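# Stand the lying bottle upright inside the crate

## Task

Pick up the bottle that lies on its side on the tray and set it down standing upright inside the crate. The crate and the tray must end up neither tilted nor shifted from where they were, or the job counts as failed.

## Robot and tools

Robot: a single arm with six revolute joints and a parallel gripper. Its drives are cheap: expect gear play, twist under load and weak wrist motors. Encoders sit after the gears, so readings include that play.

Frame: scene origin is on the table surface straight below the arm base. +z is up; looking along +x, +y points left. The base may sit slightly tilted. Cameras: cam_head_left and cam_head_right are fixed (each 672x504, calibrated with T_world_to_cam mapping scene coordinates to camera coordinates; their positions are roughly [-0.093, -0.303, 1.042] and [0.051, -0.509, 1.032] m, possibly off by a few mm and about 2 degrees). cam_wrist (672x504) rides on the arm and has no given pose.

Row layout (used by every tool): 7 numbers, each in [-1, 1], in this exact order: shoulder, elbow, wrist roll, wrist pitch, waist, wrist yaw, gripper opening. The first six are offsets, not poses: they are added to the Joint targets shown in the latest result, as they stand when the action or move begins. A scale of 1.0 equals 2.811 rad for shoulder and waist, 2.53 for elbow, 2.575 for wrist pitch, 8.12 for wrist yaw, 9.528 for wrist roll. Within one action every row counts from that same start, not from the row before; sending the same offset again moves further. The seventh number is absolute: +1 fully open, -1 shut.

Joint ranges (rad): waist -2.880..2.880, shoulder 0.000..3.142, elbow 0.000..3.019, wrist pitch -1.693..1.571, wrist yaw -1.571..1.571, wrist roll -2.094..2.094. True stops may differ by up to 0.084 rad. Asking more than 0.084 rad beyond a stated end gets the action refused (and the whole call if it is the first action). A joint driven onto its real stop is clipped there and the result says "joint sent to its limit"; absence of that line proves nothing.

Tools:
- execute_actions(actions, cameras): actions is a list of actions; each action is a list of up to 15 rows, one per 1/30 s step, 15 steps per action (0.5 s); a short table repeats its final row. An empty list just reports state and images.
- move(target, speed, blend, opening_speed, blocking, cameras): target is one row or a list of up to 15 rows, all offsets from the same current Joint targets. Joints interpolate together, so the gripper path curves. speed is rad/s for the joint with the longest travel, 0.01 to 12.57, default 0.5 (one value or one per target). blend in rad rounds corners at intermediate targets (default 0). opening_speed is gripper scale per second, at least 0.2. blocking=false returns after about 0.5 s while motion continues. Paths take at least 0.5 s; beyond 10 s they fall short. The path ignores obstacles. Result adds a "move:" line: done (resting within 0.035 rad of target), off_target, moving, held, fault, plus limits=held if steps were withheld. done does not mean nothing was touched.
- wait(seconds 0 to 10, cameras): lets time pass holding the last command; a running move keeps going.
- stop(cameras): decelerates a running move; needs braking room.
- zoom_image(camera, region): camera is cam_head_left, cam_head_right or cam_wrist; region [x0, y0, x1, y1] in image pixels from the top-left, no bigger than 504x504; only cameras in the newest images.
- finished_scene(scene=1): ends the episode permanently; the goal must hold with the robot idle.

Result lines: Joint positions and Joint velocities list the six joints in the row order (rad, rad/s), then the finger-pad gap (m; 0.094 when wide open). Velocities may read "within noise". Joint targets is the base for your next offsets. Tool commands shows the current gripper command; to keep the gripper unchanged, resend that value (0 is a real command, half open). grip_measured is the opening on the -1..+1 scale; empty it may read up to 2.7 mm wide; on a held hard part it reads a little narrower than the part, more so on round parts such as a bottle. grip_effort_nm is motor effort, negative when closing; it stays nonzero at rest and also shows when fingers hit each other. Joint torques include gravity, carry per-unit offsets, and readings 2 and 4 wrap at ±28 N m. "joint command not followed" means the clearance check altered targets. MOTOR HOT appears near 85 °C; at 100 °C an OVER-TEMPERATURE FAULT drops the arm for 30 to 60 s or more.

Motion limits: each step, a joint's target may lead its measured angle by at most 0.716 rad (waist, shoulder), 0.645 (elbow), 0.69 (wrist pitch), 1.84 (wrist yaw), 3.24 (wrist roll); if the gripper would be asked more than 110 mm from where it is, all targets shrink toward the measured angles. Tiny commands may not overcome friction. Unfinished motion does not complete on its own during a wait; command the remainder. The simulation keeps running while you think.

Gripping: close slowly with a low opening_speed; once commanded about 0.05 (round objects 0.11 or more) below the touch reading, the gripper squeezes at full force (about 50 to 64 N per pad). Release by commanding well above grip_measured.

Avoid: dropping the bottle, opening while it still moves, fast impacts, pressing hard into the crate or tray (this shifts or tilts them), anything leaving the table, and long holds with the arm stretched or straining toward an unreachable pose (motor heat). An arm stopped by contact keeps pushing; command targets back past the measured positions to relieve it. Loose objects may occasionally get a small external nudge.

Each tool is called after "Emit:" by a JSON object that holds its "op" and its "data".

## Session

Emit:
{"op": "execute_actions", "data": {"actions": []}}

Scene clock: 0.00 s.
grip_measured=+1.000 grip_effort_nm=n/a
Joint names: [shoulder, elbow, wrist roll, wrist pitch, waist, wrist yaw]
Joint positions: [1.903 1.654 1.569 -1.489 0.575 0.318 0.094]
Joint velocities: within noise
Joint torques (N m): no reading
Heat: hottest shoulder 27 °C.
Joint targets: [1.889 1.685 1.573 -1.482 0.583 0.322]
Tool commands: gripper/opening=+1.0

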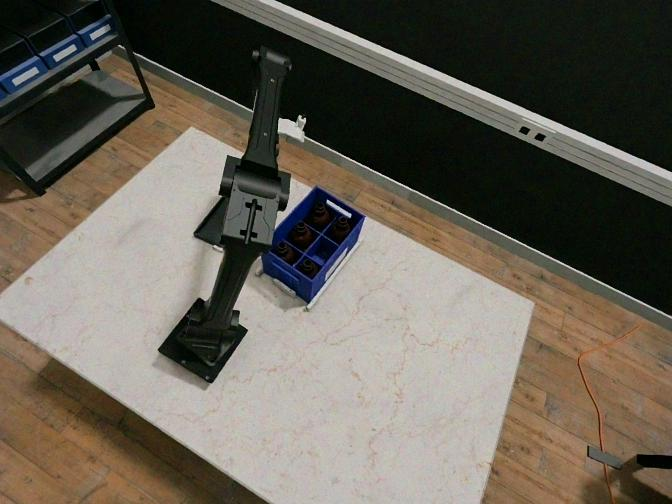

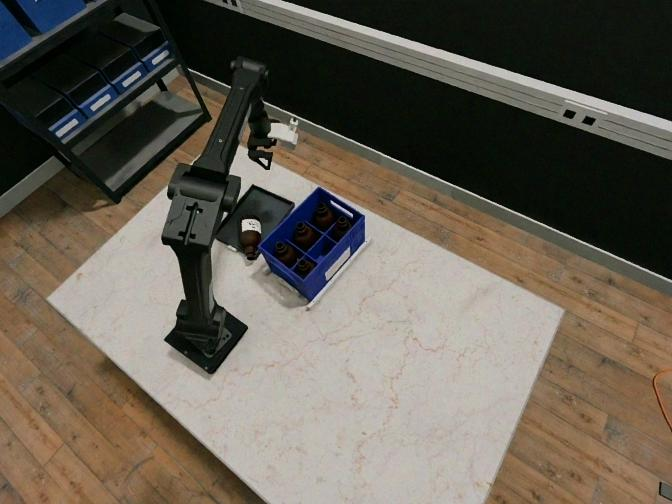

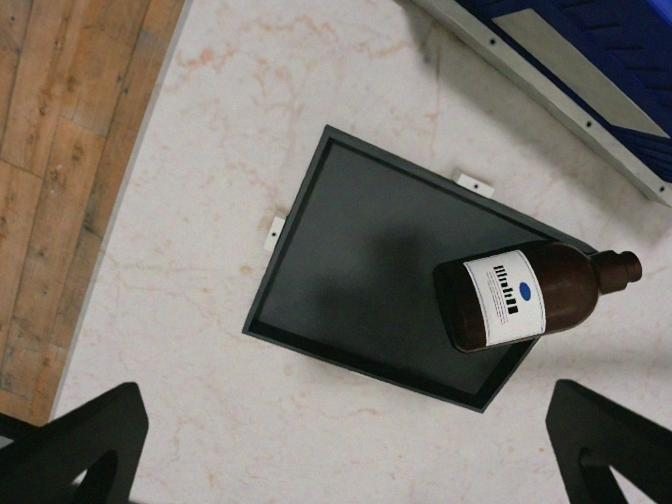

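Emit:
{"op": "zoom_image", "data": {"camera": "cam_head_right", "region": [140, 40, 400, 400]}}

Emit:
{"op": "zoom_image", "data": {"camera": "cam_head_left", "region": [140, 30, 400, 390]}}

Scaled by 1.400 from the camera's 672x504 image, which has a finer 960x720 frame.

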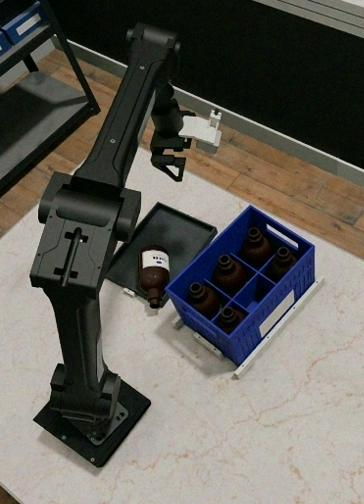

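Scaled by 1.400 from the camera's 672x504 image, which has a finer 960x720 frame.

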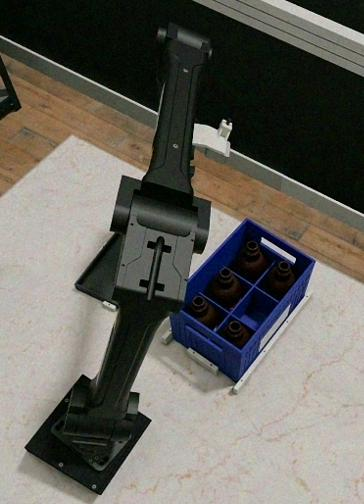

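Emit:
{"op": "move", "data": {"target": [0,0,0,0,-0.2045,0,1], "speed": 1.0}}

Scene clock: 48.40 s.
grip_measured=+1.000 grip_effort_nm=-0.002
Joint names: [shoulder, elbow, wrist roll, wrist pitch, waist, wrist yaw]
Joint positions: [1.903 1.654 1.569 -1.477 -0.015 0.318 0.094]
Joint velocities: within noise
Joint torques (N m): [-14.1 9.81 0.04 -0.08 8 0.06]
Heat: hottest shoulder 29 °C.
Joint targets: [1.889 1.685 1.573 -1.482 0.008 0.322]
move: done

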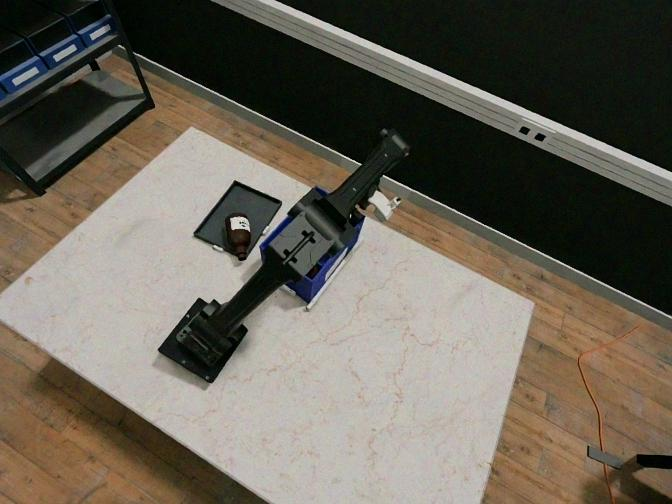

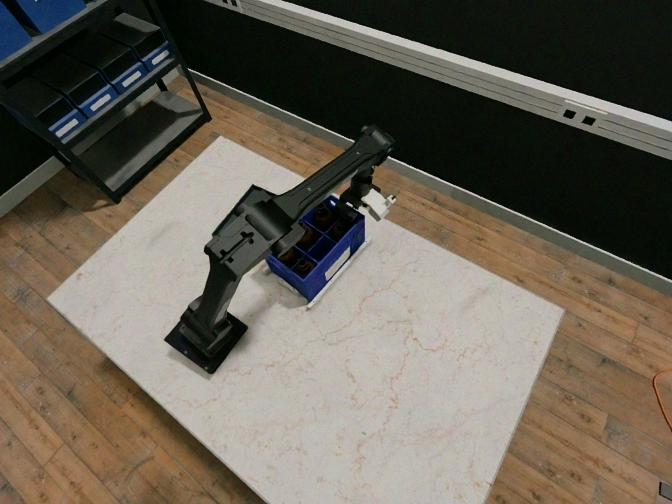

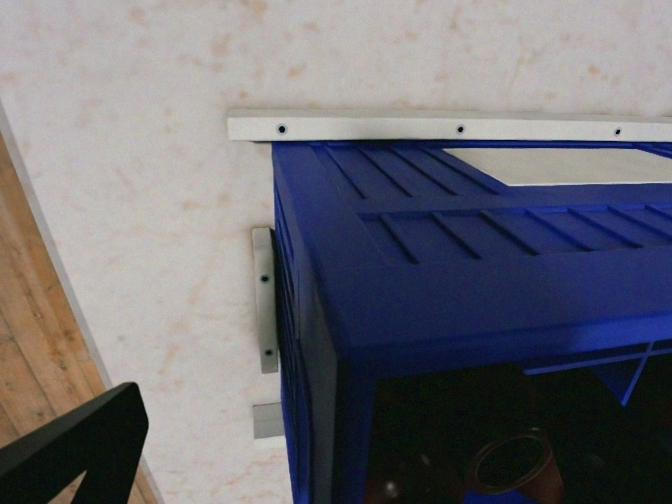

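Emit:
{"op": "move", "data": {"target": [0,0,0,0,0.2045,-0.0397,1], "speed": 1.0}}

Emit:
{"op": "zoom_image", "data": {"camera": "cam_wrist", "region": [300, 120, 672, 440]}}

Scene clock: 87.17 s.
grip_measured=+1.000 grip_effort_nm=-0.002
Joint names: [shoulder, elbow, wrist roll, wrist pitch, waist, wrist yaw]
Joint positions: [1.903 1.654 1.569 -1.487 0.585 0.004 0.094]
Joint velocities: within noise
Joint torques (N m): [-12.57 10.52 0.02 0.24 5.48 -0.25]
Heat: hottest shoulder 30 °C.
Joint targets: [1.889 1.685 1.573 -1.482 0.583 0.000]
move: done

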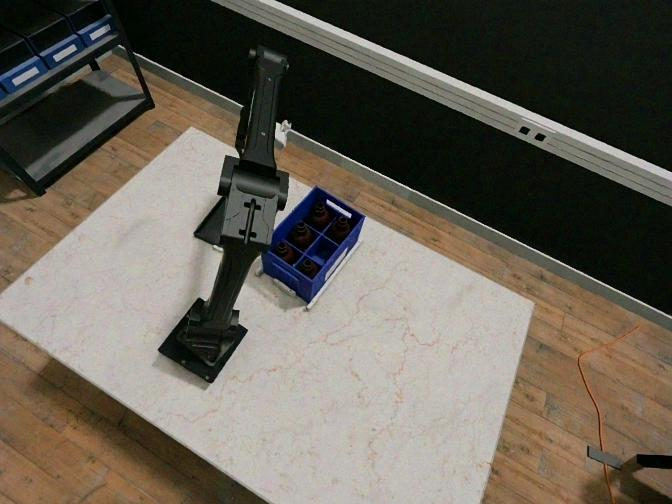

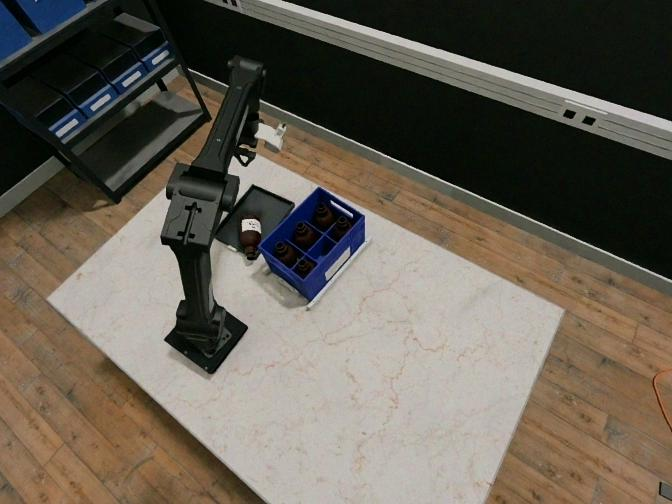

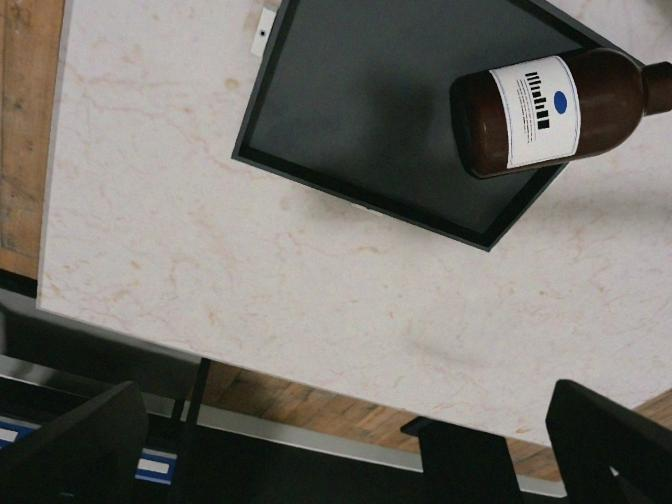

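Scaled by 1.355 from the camera's 672x504 image, which has a finer 960x720 frame.

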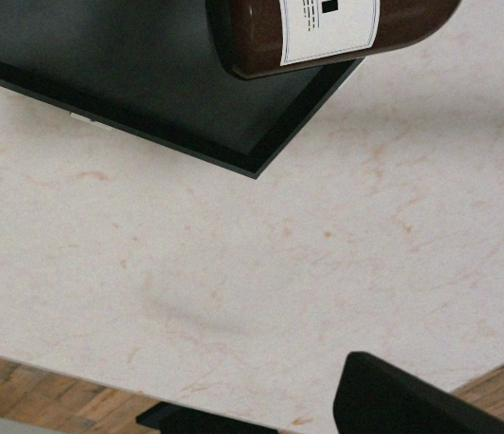

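Emit:
{"op": "move", "data": {"target": [0,0,-0.1651,0,0,0,1], "speed": 1.5}}

Scene clock: 92.63 s.
grip_measured=+1.000 grip_effort_nm=-0.027
Joint names: [shoulder, elbow, wrist roll, wrist pitch, waist, wrist yaw]
Joint positions: [1.903 1.654 0.015 -1.489 0.585 0.004 0.094]
Joint velocities: within noise
Joint torques (N m): [-12.75 10.61 -0.11 0.28 5.42 -0.33]
Heat: hottest shoulder 30 °C.
Joint targets: [1.889 1.685 0.000 -1.482 0.583 0.000]
move: done

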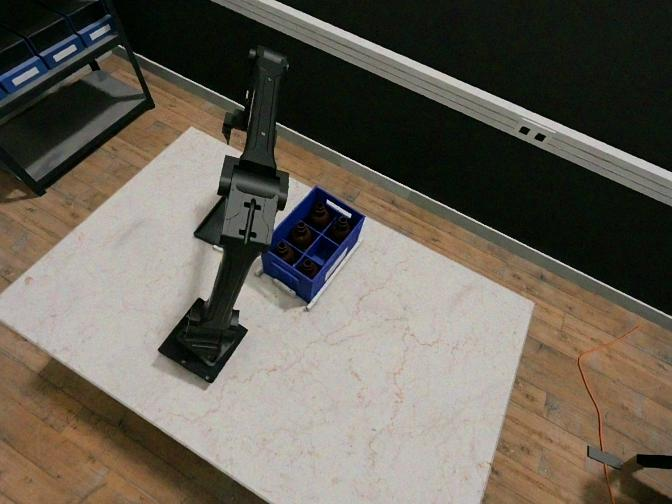

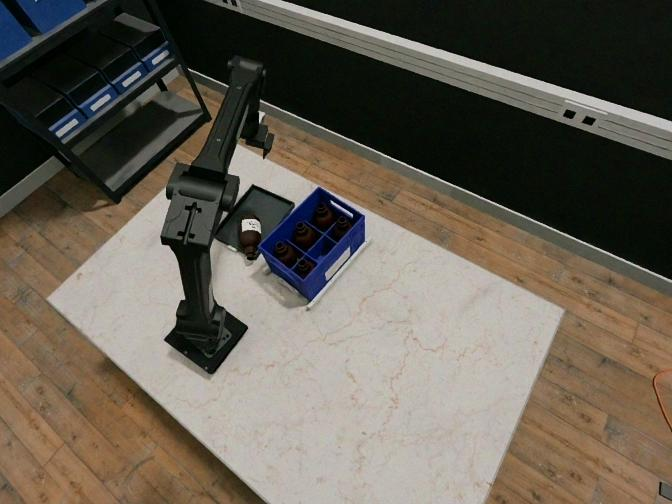

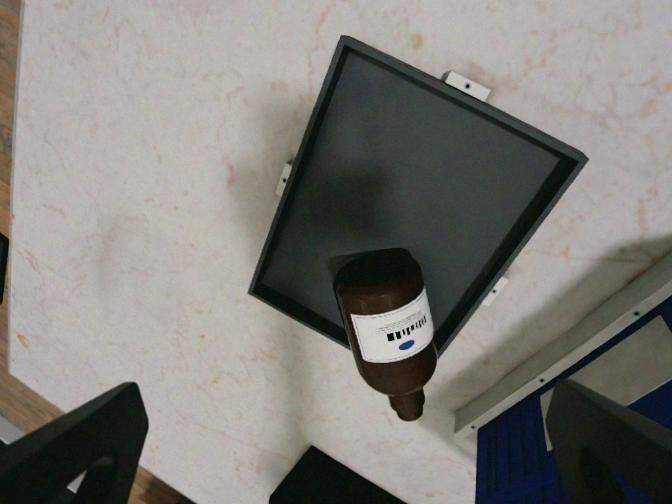

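Emit:
{"op": "move", "data": {"target": [0,-0.0791,0,0.0777,0,0,1], "speed": 0.5, "cameras": ["cam_wrist","cam_head_right"]}}

Emit:
{"op": "move", "data": {"target": [0.0711,0.0791,0,0,0,0,1], "speed": 0.5, "cameras": ["cam_wrist","cam_head_right"]}}

Scene clock: 102.40 s.
grip_measured=+1.000 grip_effort_nm=-0.022
Joint names: [shoulder, elbow, wrist roll, wrist pitch, waist, wrist yaw]
Joint positions: [1.903 1.477 0.014 -1.3 0.585 0.004 0.094]
Joint velocities: within noise
Joint torques (N m): [-12.28 8.32 -0.12 0.77 5.19 -0.32]
Heat: hottest shoulder 30 °C.
Joint targets: [1.889 1.485 0.000 -1.282 0.583 0.000]
move: done
Images, in order (width x height): cam_head_right 672x504, cam_wrist 672x504.

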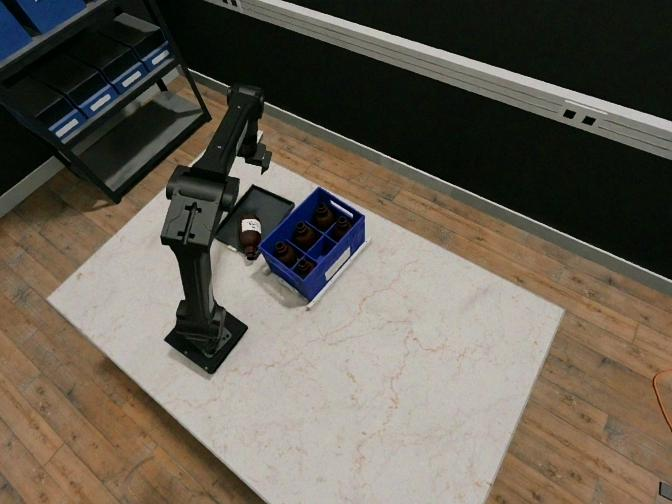

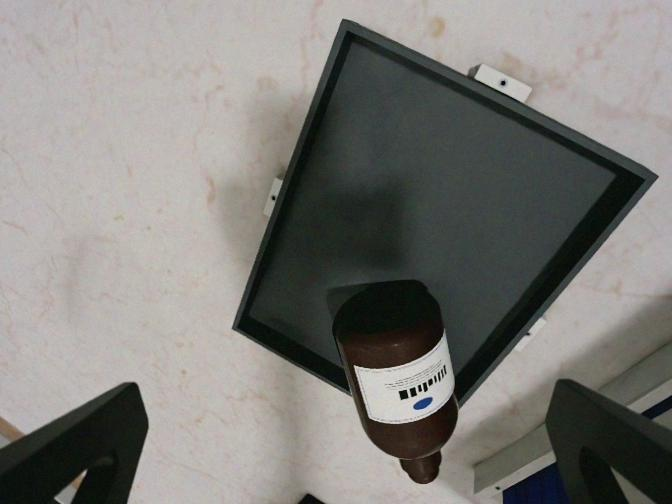

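Scene clock: 103.60 s.
grip_measured=+1.000 grip_effort_nm=-0.022
Joint names: [shoulder, elbow, wrist roll, wrist pitch, waist, wrist yaw]
Joint positions: [2.092 1.632 0.014 -1.296 0.585 0.004 0.094]
Joint velocities: within noise
Joint torques (N m): [-13.57 12.04 -0.11 0.54 5.95 -0.33]
Heat: hottest shoulder 30 °C.
Joint targets: [2.089 1.685 0.000 -1.282 0.583 0.000]
move: off_target; the elbow is farthest, 0.053 rad from its target
Images, in order (width x height): cam_head_right 672x504, cam_wrist 672x504.

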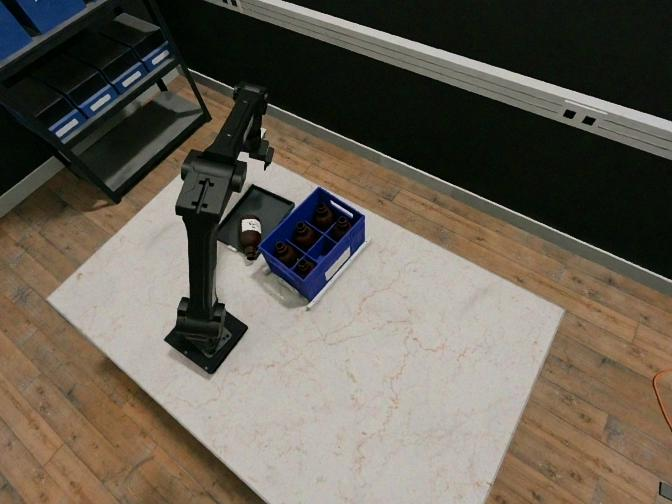

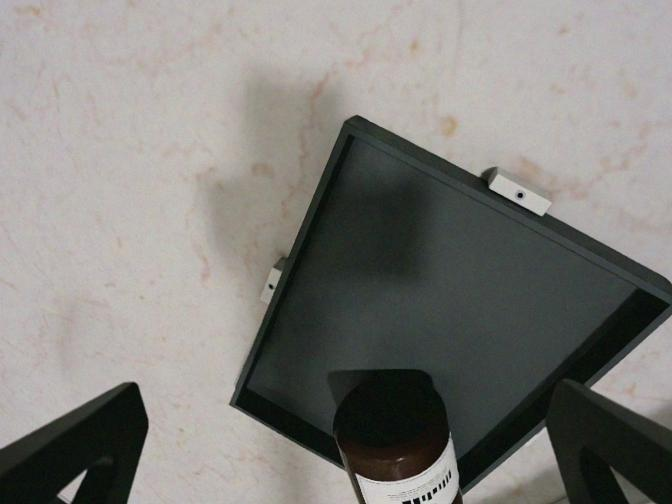

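Emit:
{"op": "move", "data": {"target": [-0.1565,-0.0929,0,0.0893,0,0,1], "speed": 0.8}}

Scene clock: 117.33 s.
grip_measured=+1.000 grip_effort_nm=-0.027
Joint names: [shoulder, elbow, wrist roll, wrist pitch, waist, wrist yaw]
Joint positions: [1.647 1.439 0.014 -1.076 0.585 0.004 0.094]
Joint velocities: within noise
Joint torques (N m): [-9.11 9.59 -0.12 1.61 4.6 -0.33]
Heat: hottest elbow 31 °C.
Joint targets: [1.649 1.450 0.000 -1.052 0.583 0.000]
move: done

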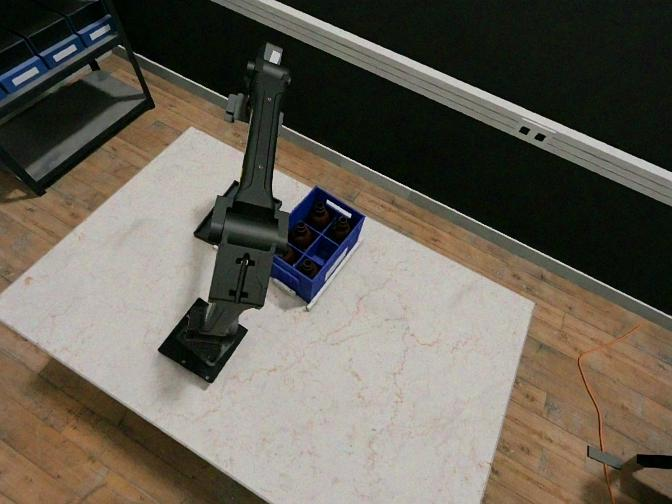

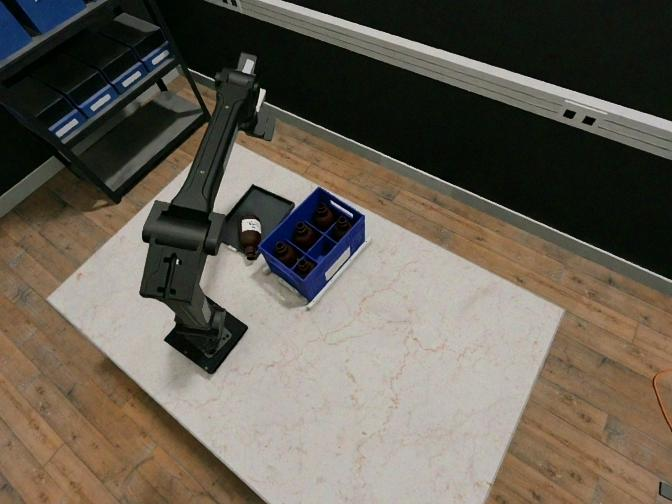

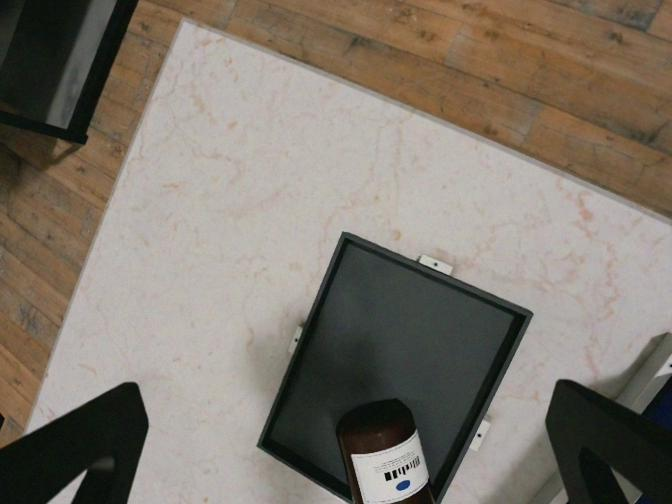

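Emit:
{"op": "zoom_image", "data": {"camera": "cam_head_right", "region": [190, 160, 390, 320]}}

Emit:
{"op": "zoom_image", "data": {"camera": "cam_wrist", "region": [220, 200, 600, 504]}}

Scaled by 2.520 from the camera's 672x504 image, which has a finer 960x720 frame.

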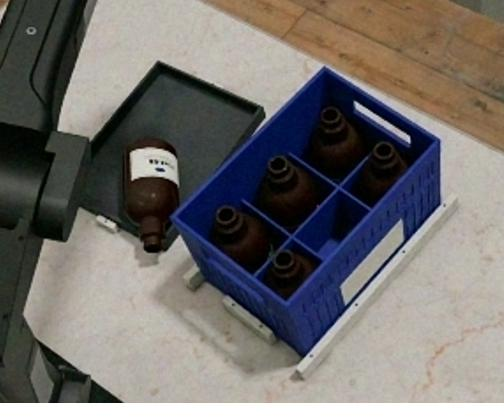

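Scaled by 1.326 from the camera's 672x504 image, which has a finer 960x720 frame.

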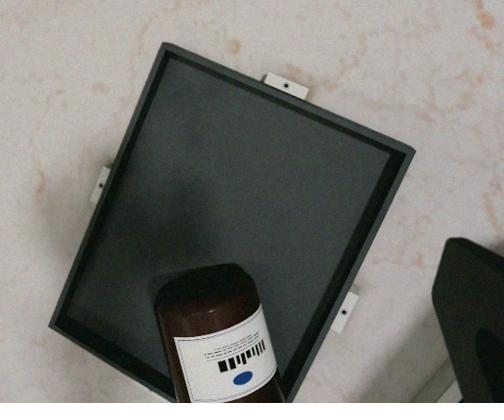

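Emit:
{"op": "move", "data": {"target": [0,0,0,0,-0.14,0,1], "speed": 0.8}}

Emit:
{"op": "zoom_image", "data": {"camera": "cam_wrist", "region": [0, 200, 400, 504]}}

Emit:
{"op": "zoom_image", "data": {"camera": "cam_wrist", "region": [272, 200, 672, 504]}}

Scene clock: 144.13 s.
grip_measured=+1.000 grip_effort_nm=-0.022
Joint names: [shoulder, elbow, wrist roll, wrist pitch, waist, wrist yaw]
Joint positions: [1.647 1.439 0.012 -1.073 0.174 0.004 0.094]
Joint velocities: within noise
Joint torques (N m): [-10.34 9.1 -0.1 1.32 6.59 -0.34]
Heat: hottest elbow 30 °C.
Joint targets: [1.649 1.450 0.000 -1.052 0.190 0.000]
move: done

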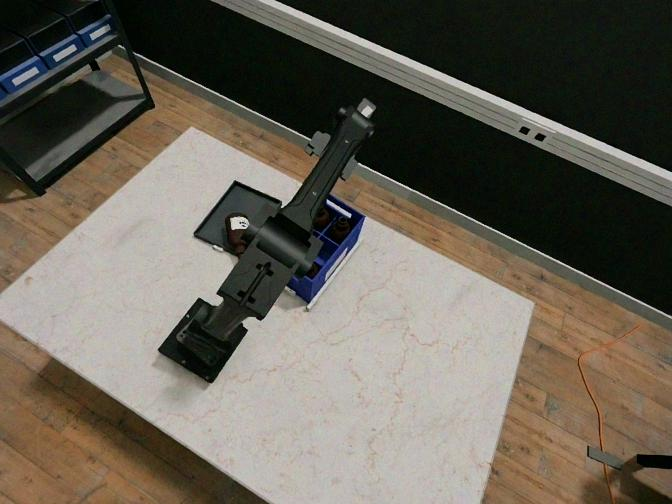

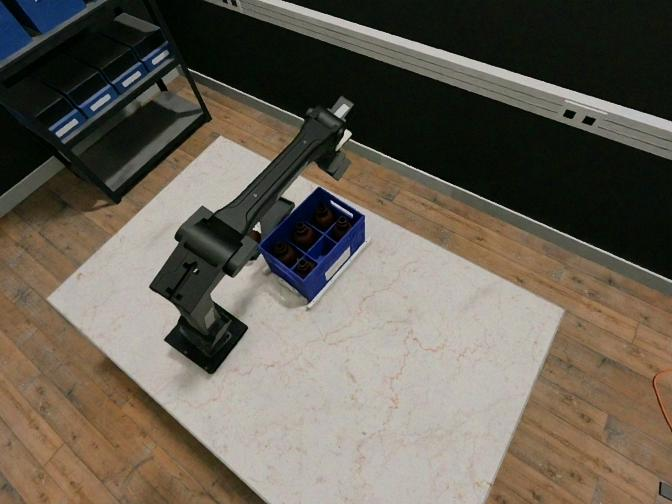

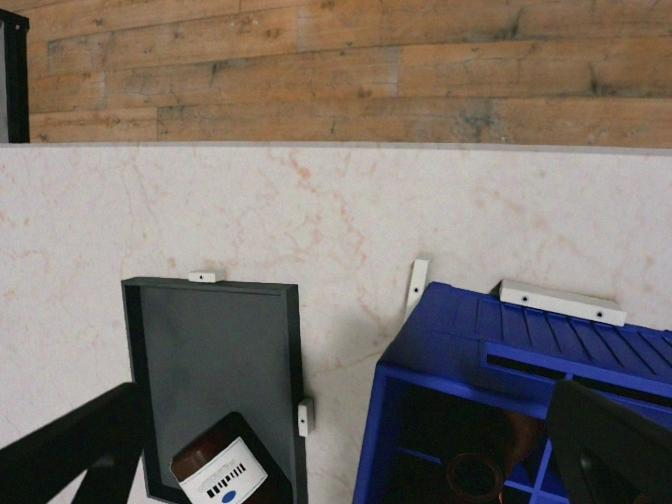

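Scaled by 1.260 from the camera's 672x504 image, which has a finer 960x720 frame.

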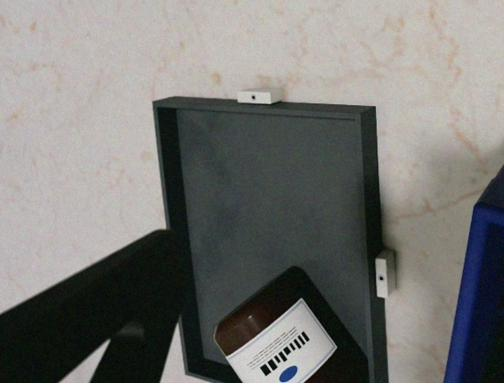

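Scaled by 1.260 from the camera's 672x504 image, which has a finer 960x720 frame.

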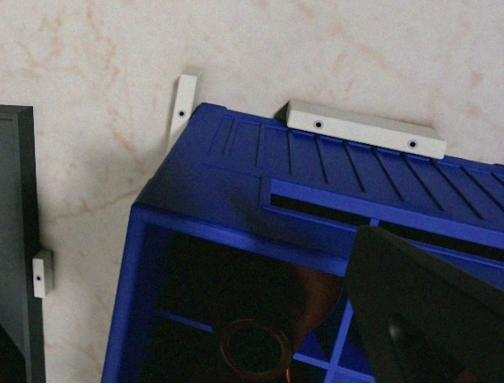

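Emit:
{"op": "move", "data": {"target": [0,0.0988,0,-0.1748,-0.16,0,1], "speed": 0.8}}

Emit:
{"op": "zoom_image", "data": {"camera": "cam_wrist", "region": [100, 100, 560, 504]}}

Scene clock: 168.37 s.
grip_measured=+1.000 grip_effort_nm=-0.027
Joint names: [shoulder, elbow, wrist roll, wrist pitch, waist, wrist yaw]
Joint positions: [1.653 1.646 0.012 -1.497 -0.274 0.004 0.094]
Joint velocities: within noise
Joint torques (N m): [-12.34 12.29 -0.1 -0.16 5.89 -0.3]
Heat: hottest elbow 30 °C.
Joint targets: [1.649 1.700 0.000 -1.502 -0.260 0.000]
move: off_target; the elbow is farthest, 0.054 rad from its target

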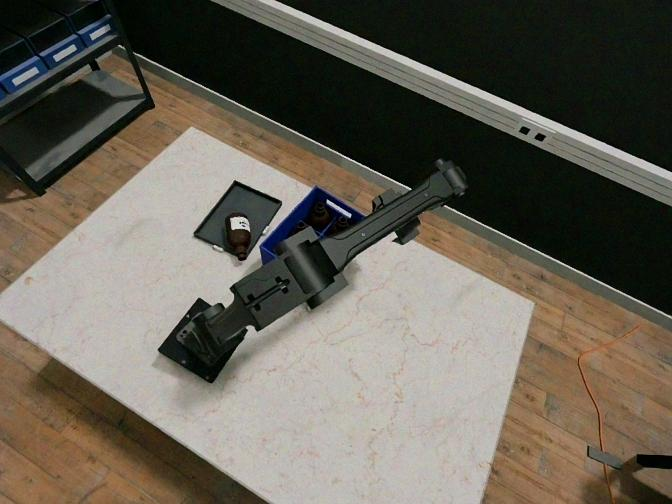

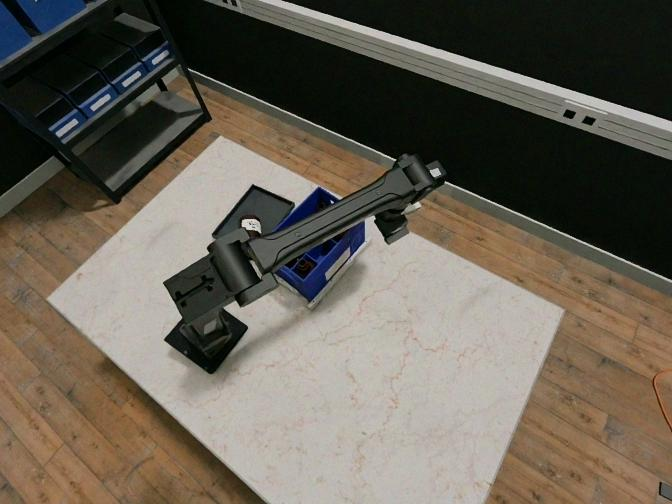

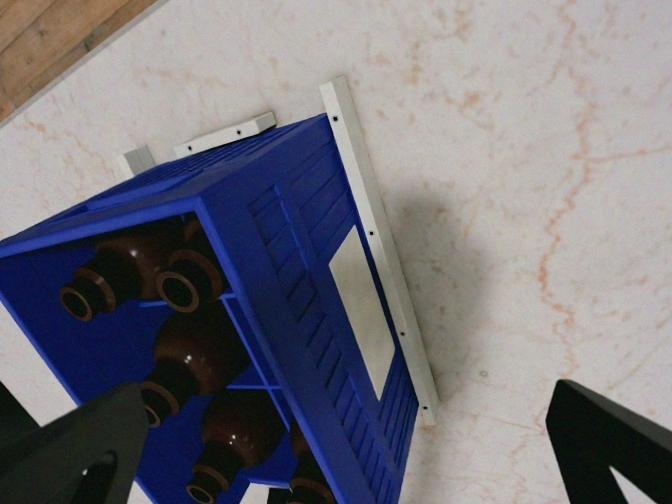

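Scaled by 1.096 from the camera's 672x504 image, which has a finer 960x720 frame.

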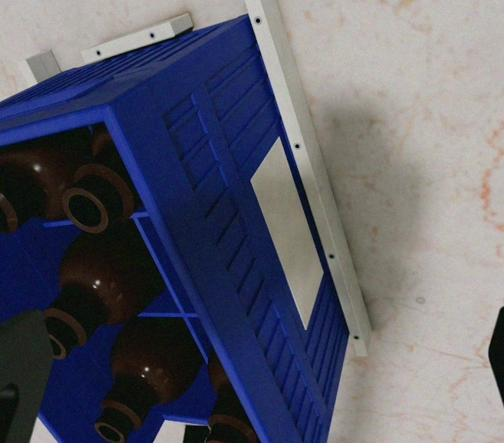

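Emit:
{"op": "move", "data": {"target": [-0.1067,-0.0395,0,-0.0582,0.06,0,1], "speed": 0.8}}

Emit:
{"op": "zoom_image", "data": {"camera": "cam_wrist", "region": [170, 60, 672, 504]}}

Scene clock: 194.73 s.
grip_measured=+1.000 grip_effort_nm=-0.032
Joint names: [shoulder, elbow, wrist roll, wrist pitch, waist, wrist yaw]
Joint positions: [1.348 1.591 0.012 -1.647 -0.097 0.004 0.094]
Joint velocities: within noise
Joint torques (N m): [-7.65 8.65 -0.1 0.09 4.07 -0.32]
Heat: hottest elbow 32 °C.
Joint targets: [1.349 1.600 0.000 -1.652 -0.091 0.000]
move: done

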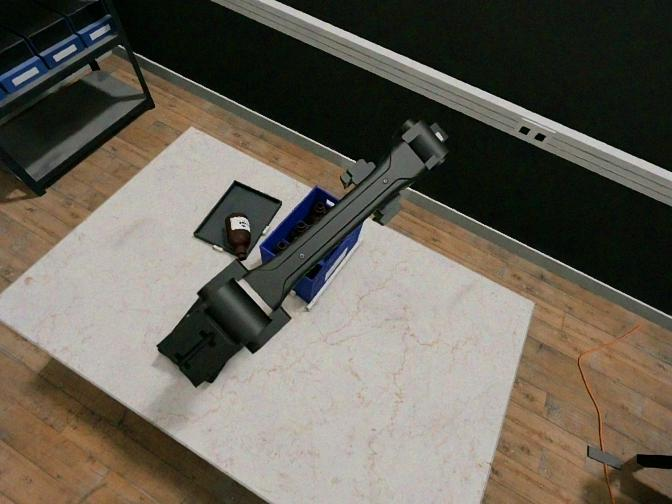

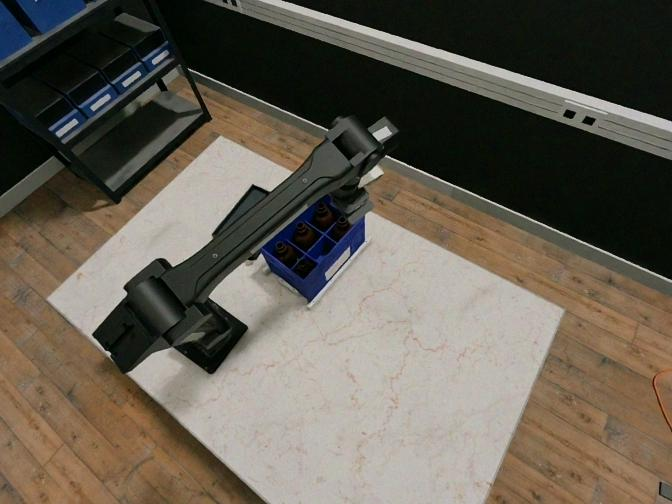

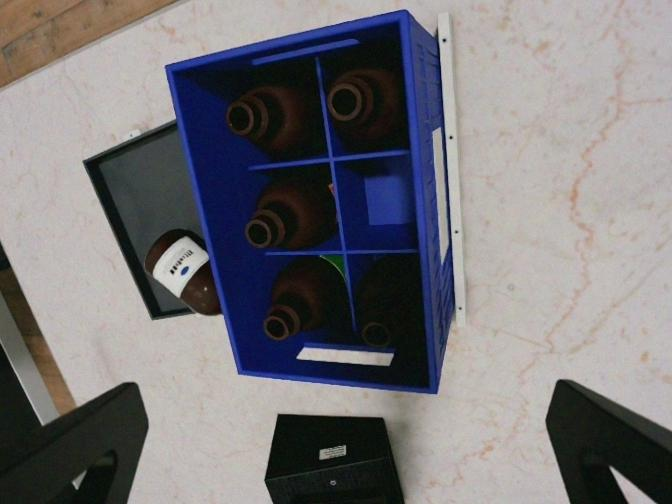

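Scaled by 1.004 from the camera's 672x504 image, which has a finer 960x720 frame.

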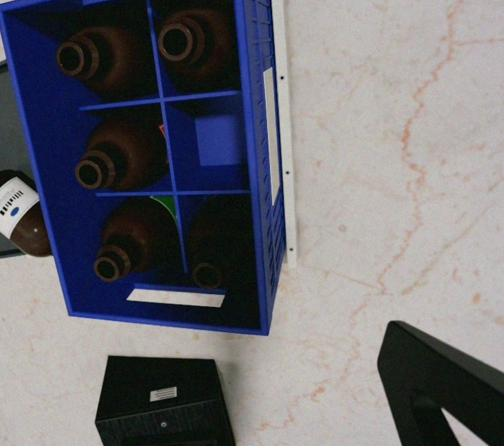

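Emit:
{"op": "move", "data": {"target": [0,0,0,0,0,0,0], "cameras": ["cam_wrist"]}}

Emit:
{"op": "zoom_image", "data": {"camera": "cam_wrist", "region": [100, 304, 604, 504]}}

Emit:
{"op": "move", "data": {"target": [0,0,0,0,0,0,-0.9], "cameras": ["cam_wrist"]}}

Scene clock: 276.37 s.
grip_measured=+0.002 grip_effort_nm=-0.071
Joint names: [shoulder, elbow, wrist roll, wrist pitch, waist, wrist yaw]
Joint positions: [1.348 1.591 0.012 -1.647 -0.097 0.004 0.047]
Joint velocities: within noise
Joint torques (N m): [-7.77 8.69 -0.1 0.08 4.13 -0.32]
Heat: hottest elbow 30 °C.
Joint targets: [1.349 1.600 0.000 -1.652 -0.091 0.000]
move: done
Images, in order (width x height): cam_wrist 672x504.

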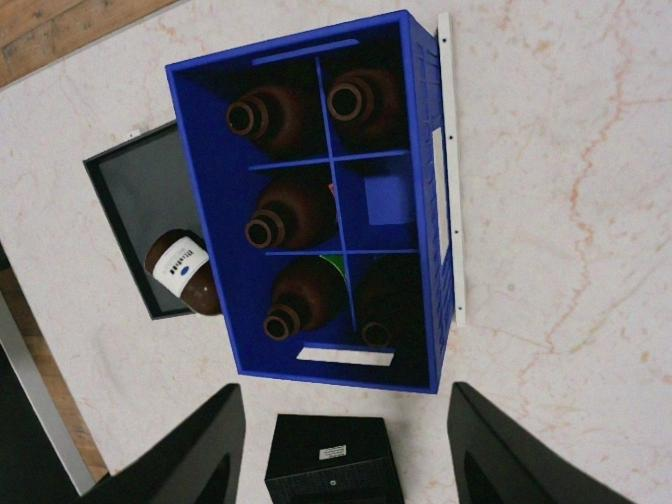

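Scaled by 1.000.

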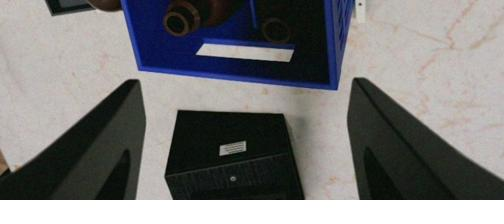

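Scene clock: 276.97 s.
grip_measured=-0.898 grip_effort_nm=-0.076
Joint names: [shoulder, elbow, wrist roll, wrist pitch, waist, wrist yaw]
Joint positions: [1.348 1.591 0.012 -1.647 -0.097 0.004 0.005]
Joint velocities: within noise
Joint torques (N m): [-7.71 8.66 -0.1 0.09 4.13 -0.32]
Heat: hottest elbow 30 °C.
Joint targets: [1.349 1.600 0.000 -1.652 -0.091 0.000]
move: done
Images, in order (width x height): cam_wrist 672x504.

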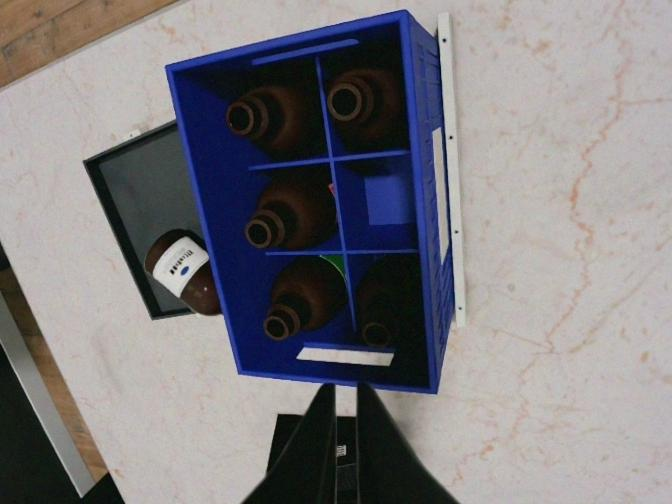

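Emit:
{"op": "move", "data": {"target": [[0,0,0,0,0.2938,0.0286,1],[0.0416,-0.2794,-0.0131,0.1616,0.2938,0.0286,1]], "speed": 1.0, "blend": 0.2}}

Scene clock: 309.03 s.
grip_measured=+0.999 grip_effort_nm=0.076
Joint names: [shoulder, elbow, wrist roll, wrist pitch, waist, wrist yaw]
Joint positions: [1.469 0.883 -0.11 -1.254 0.719 0.232 0.094]
Joint velocities: within noise
Joint torques (N m): [-5.42 8.16 -0.08 0.57 4.07 0.1]
Heat: hottest elbow 30 °C.
Joint targets: [1.466 0.894 -0.125 -1.236 0.735 0.232]
move: done

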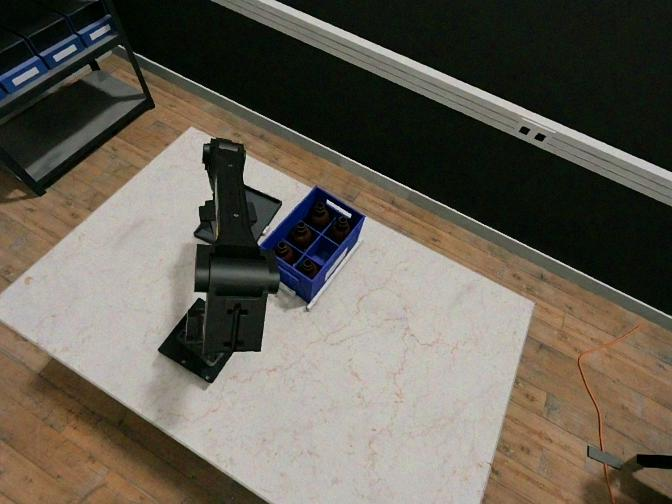

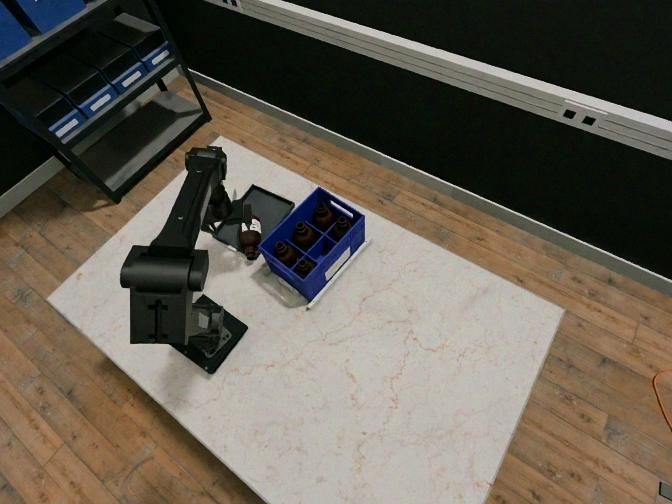

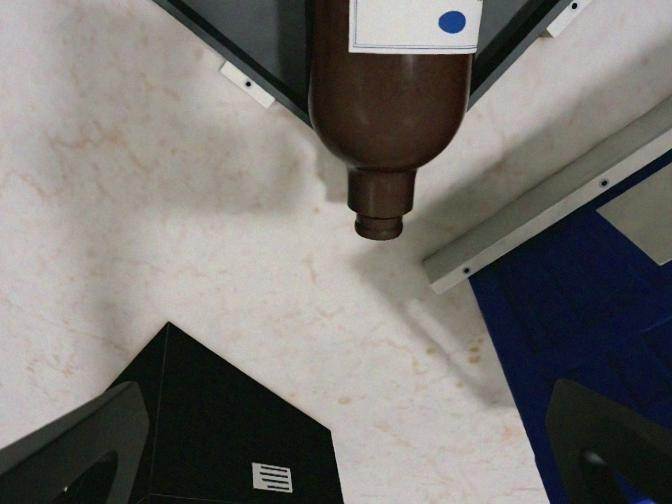

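Emit:
{"op": "move", "data": {"target": [0.0619,-0.0273,-0.0098,0.113,-0.0281,0.0026,1], "speed": 0.5}}

Scene clock: 322.10 s.
grip_measured=+0.999 grip_effort_nm=0.076
Joint names: [shoulder, elbow, wrist roll, wrist pitch, waist, wrist yaw]
Joint positions: [1.637 0.818 -0.204 -0.963 0.662 0.254 0.094]
Joint velocities: within noise
Joint torques (N m): [-6.42 6.98 -0.08 0.66 2.84 0.11]
Heat: hottest elbow 30 °C.
Joint targets: [1.640 0.825 -0.218 -0.945 0.656 0.253]
move: done

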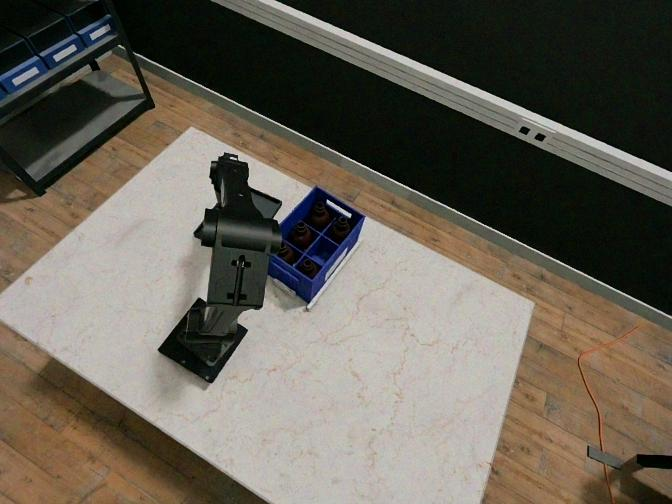

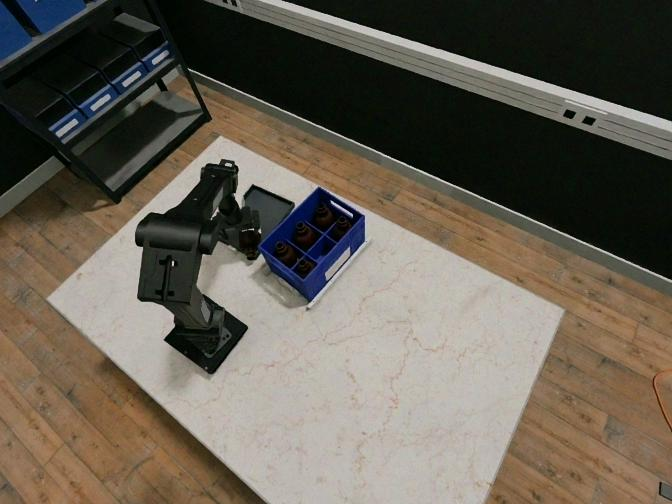

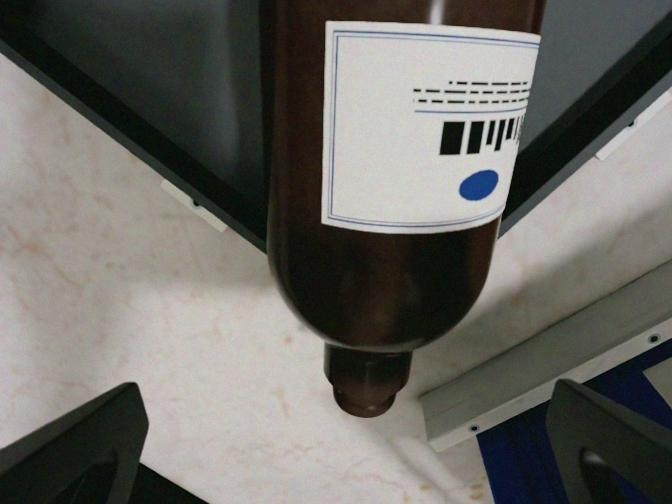

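Emit:
{"op": "move", "data": {"target": [0.0028,-0.0352,-0.0054,0.0416,-0.0228,0.0014,1], "speed": 0.4}}

Scene clock: 334.17 s.
grip_measured=+0.999 grip_effort_nm=0.076
Joint names: [shoulder, elbow, wrist roll, wrist pitch, waist, wrist yaw]
Joint positions: [1.642 0.729 -0.255 -0.855 0.598 0.265 0.094]
Joint velocities: within noise
Joint torques (N m): [-5.83 6.3 -0.09 0.66 2.78 0.11]
Heat: hottest elbow 30 °C.
Joint targets: [1.648 0.735 -0.270 -0.838 0.591 0.264]
move: done

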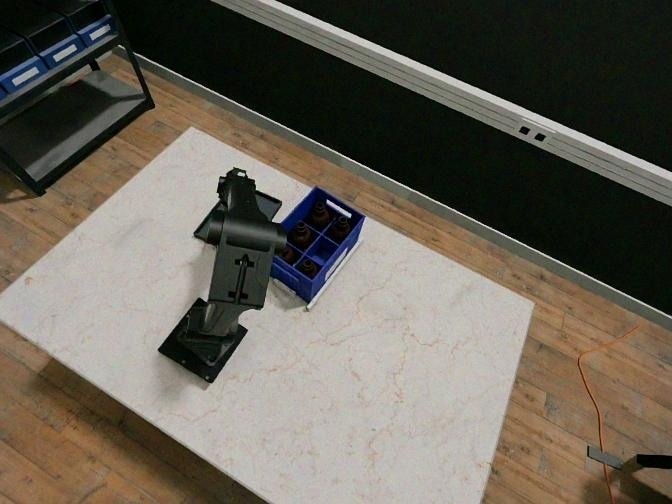

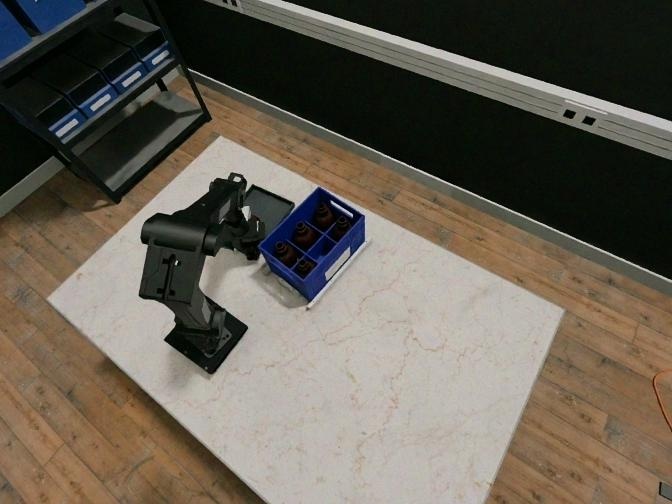

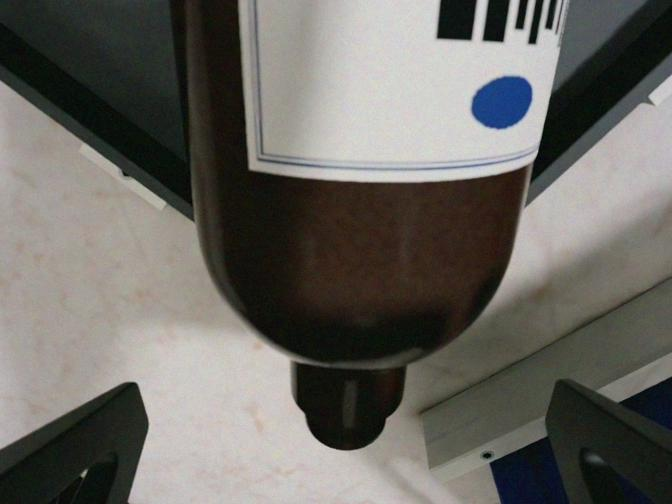

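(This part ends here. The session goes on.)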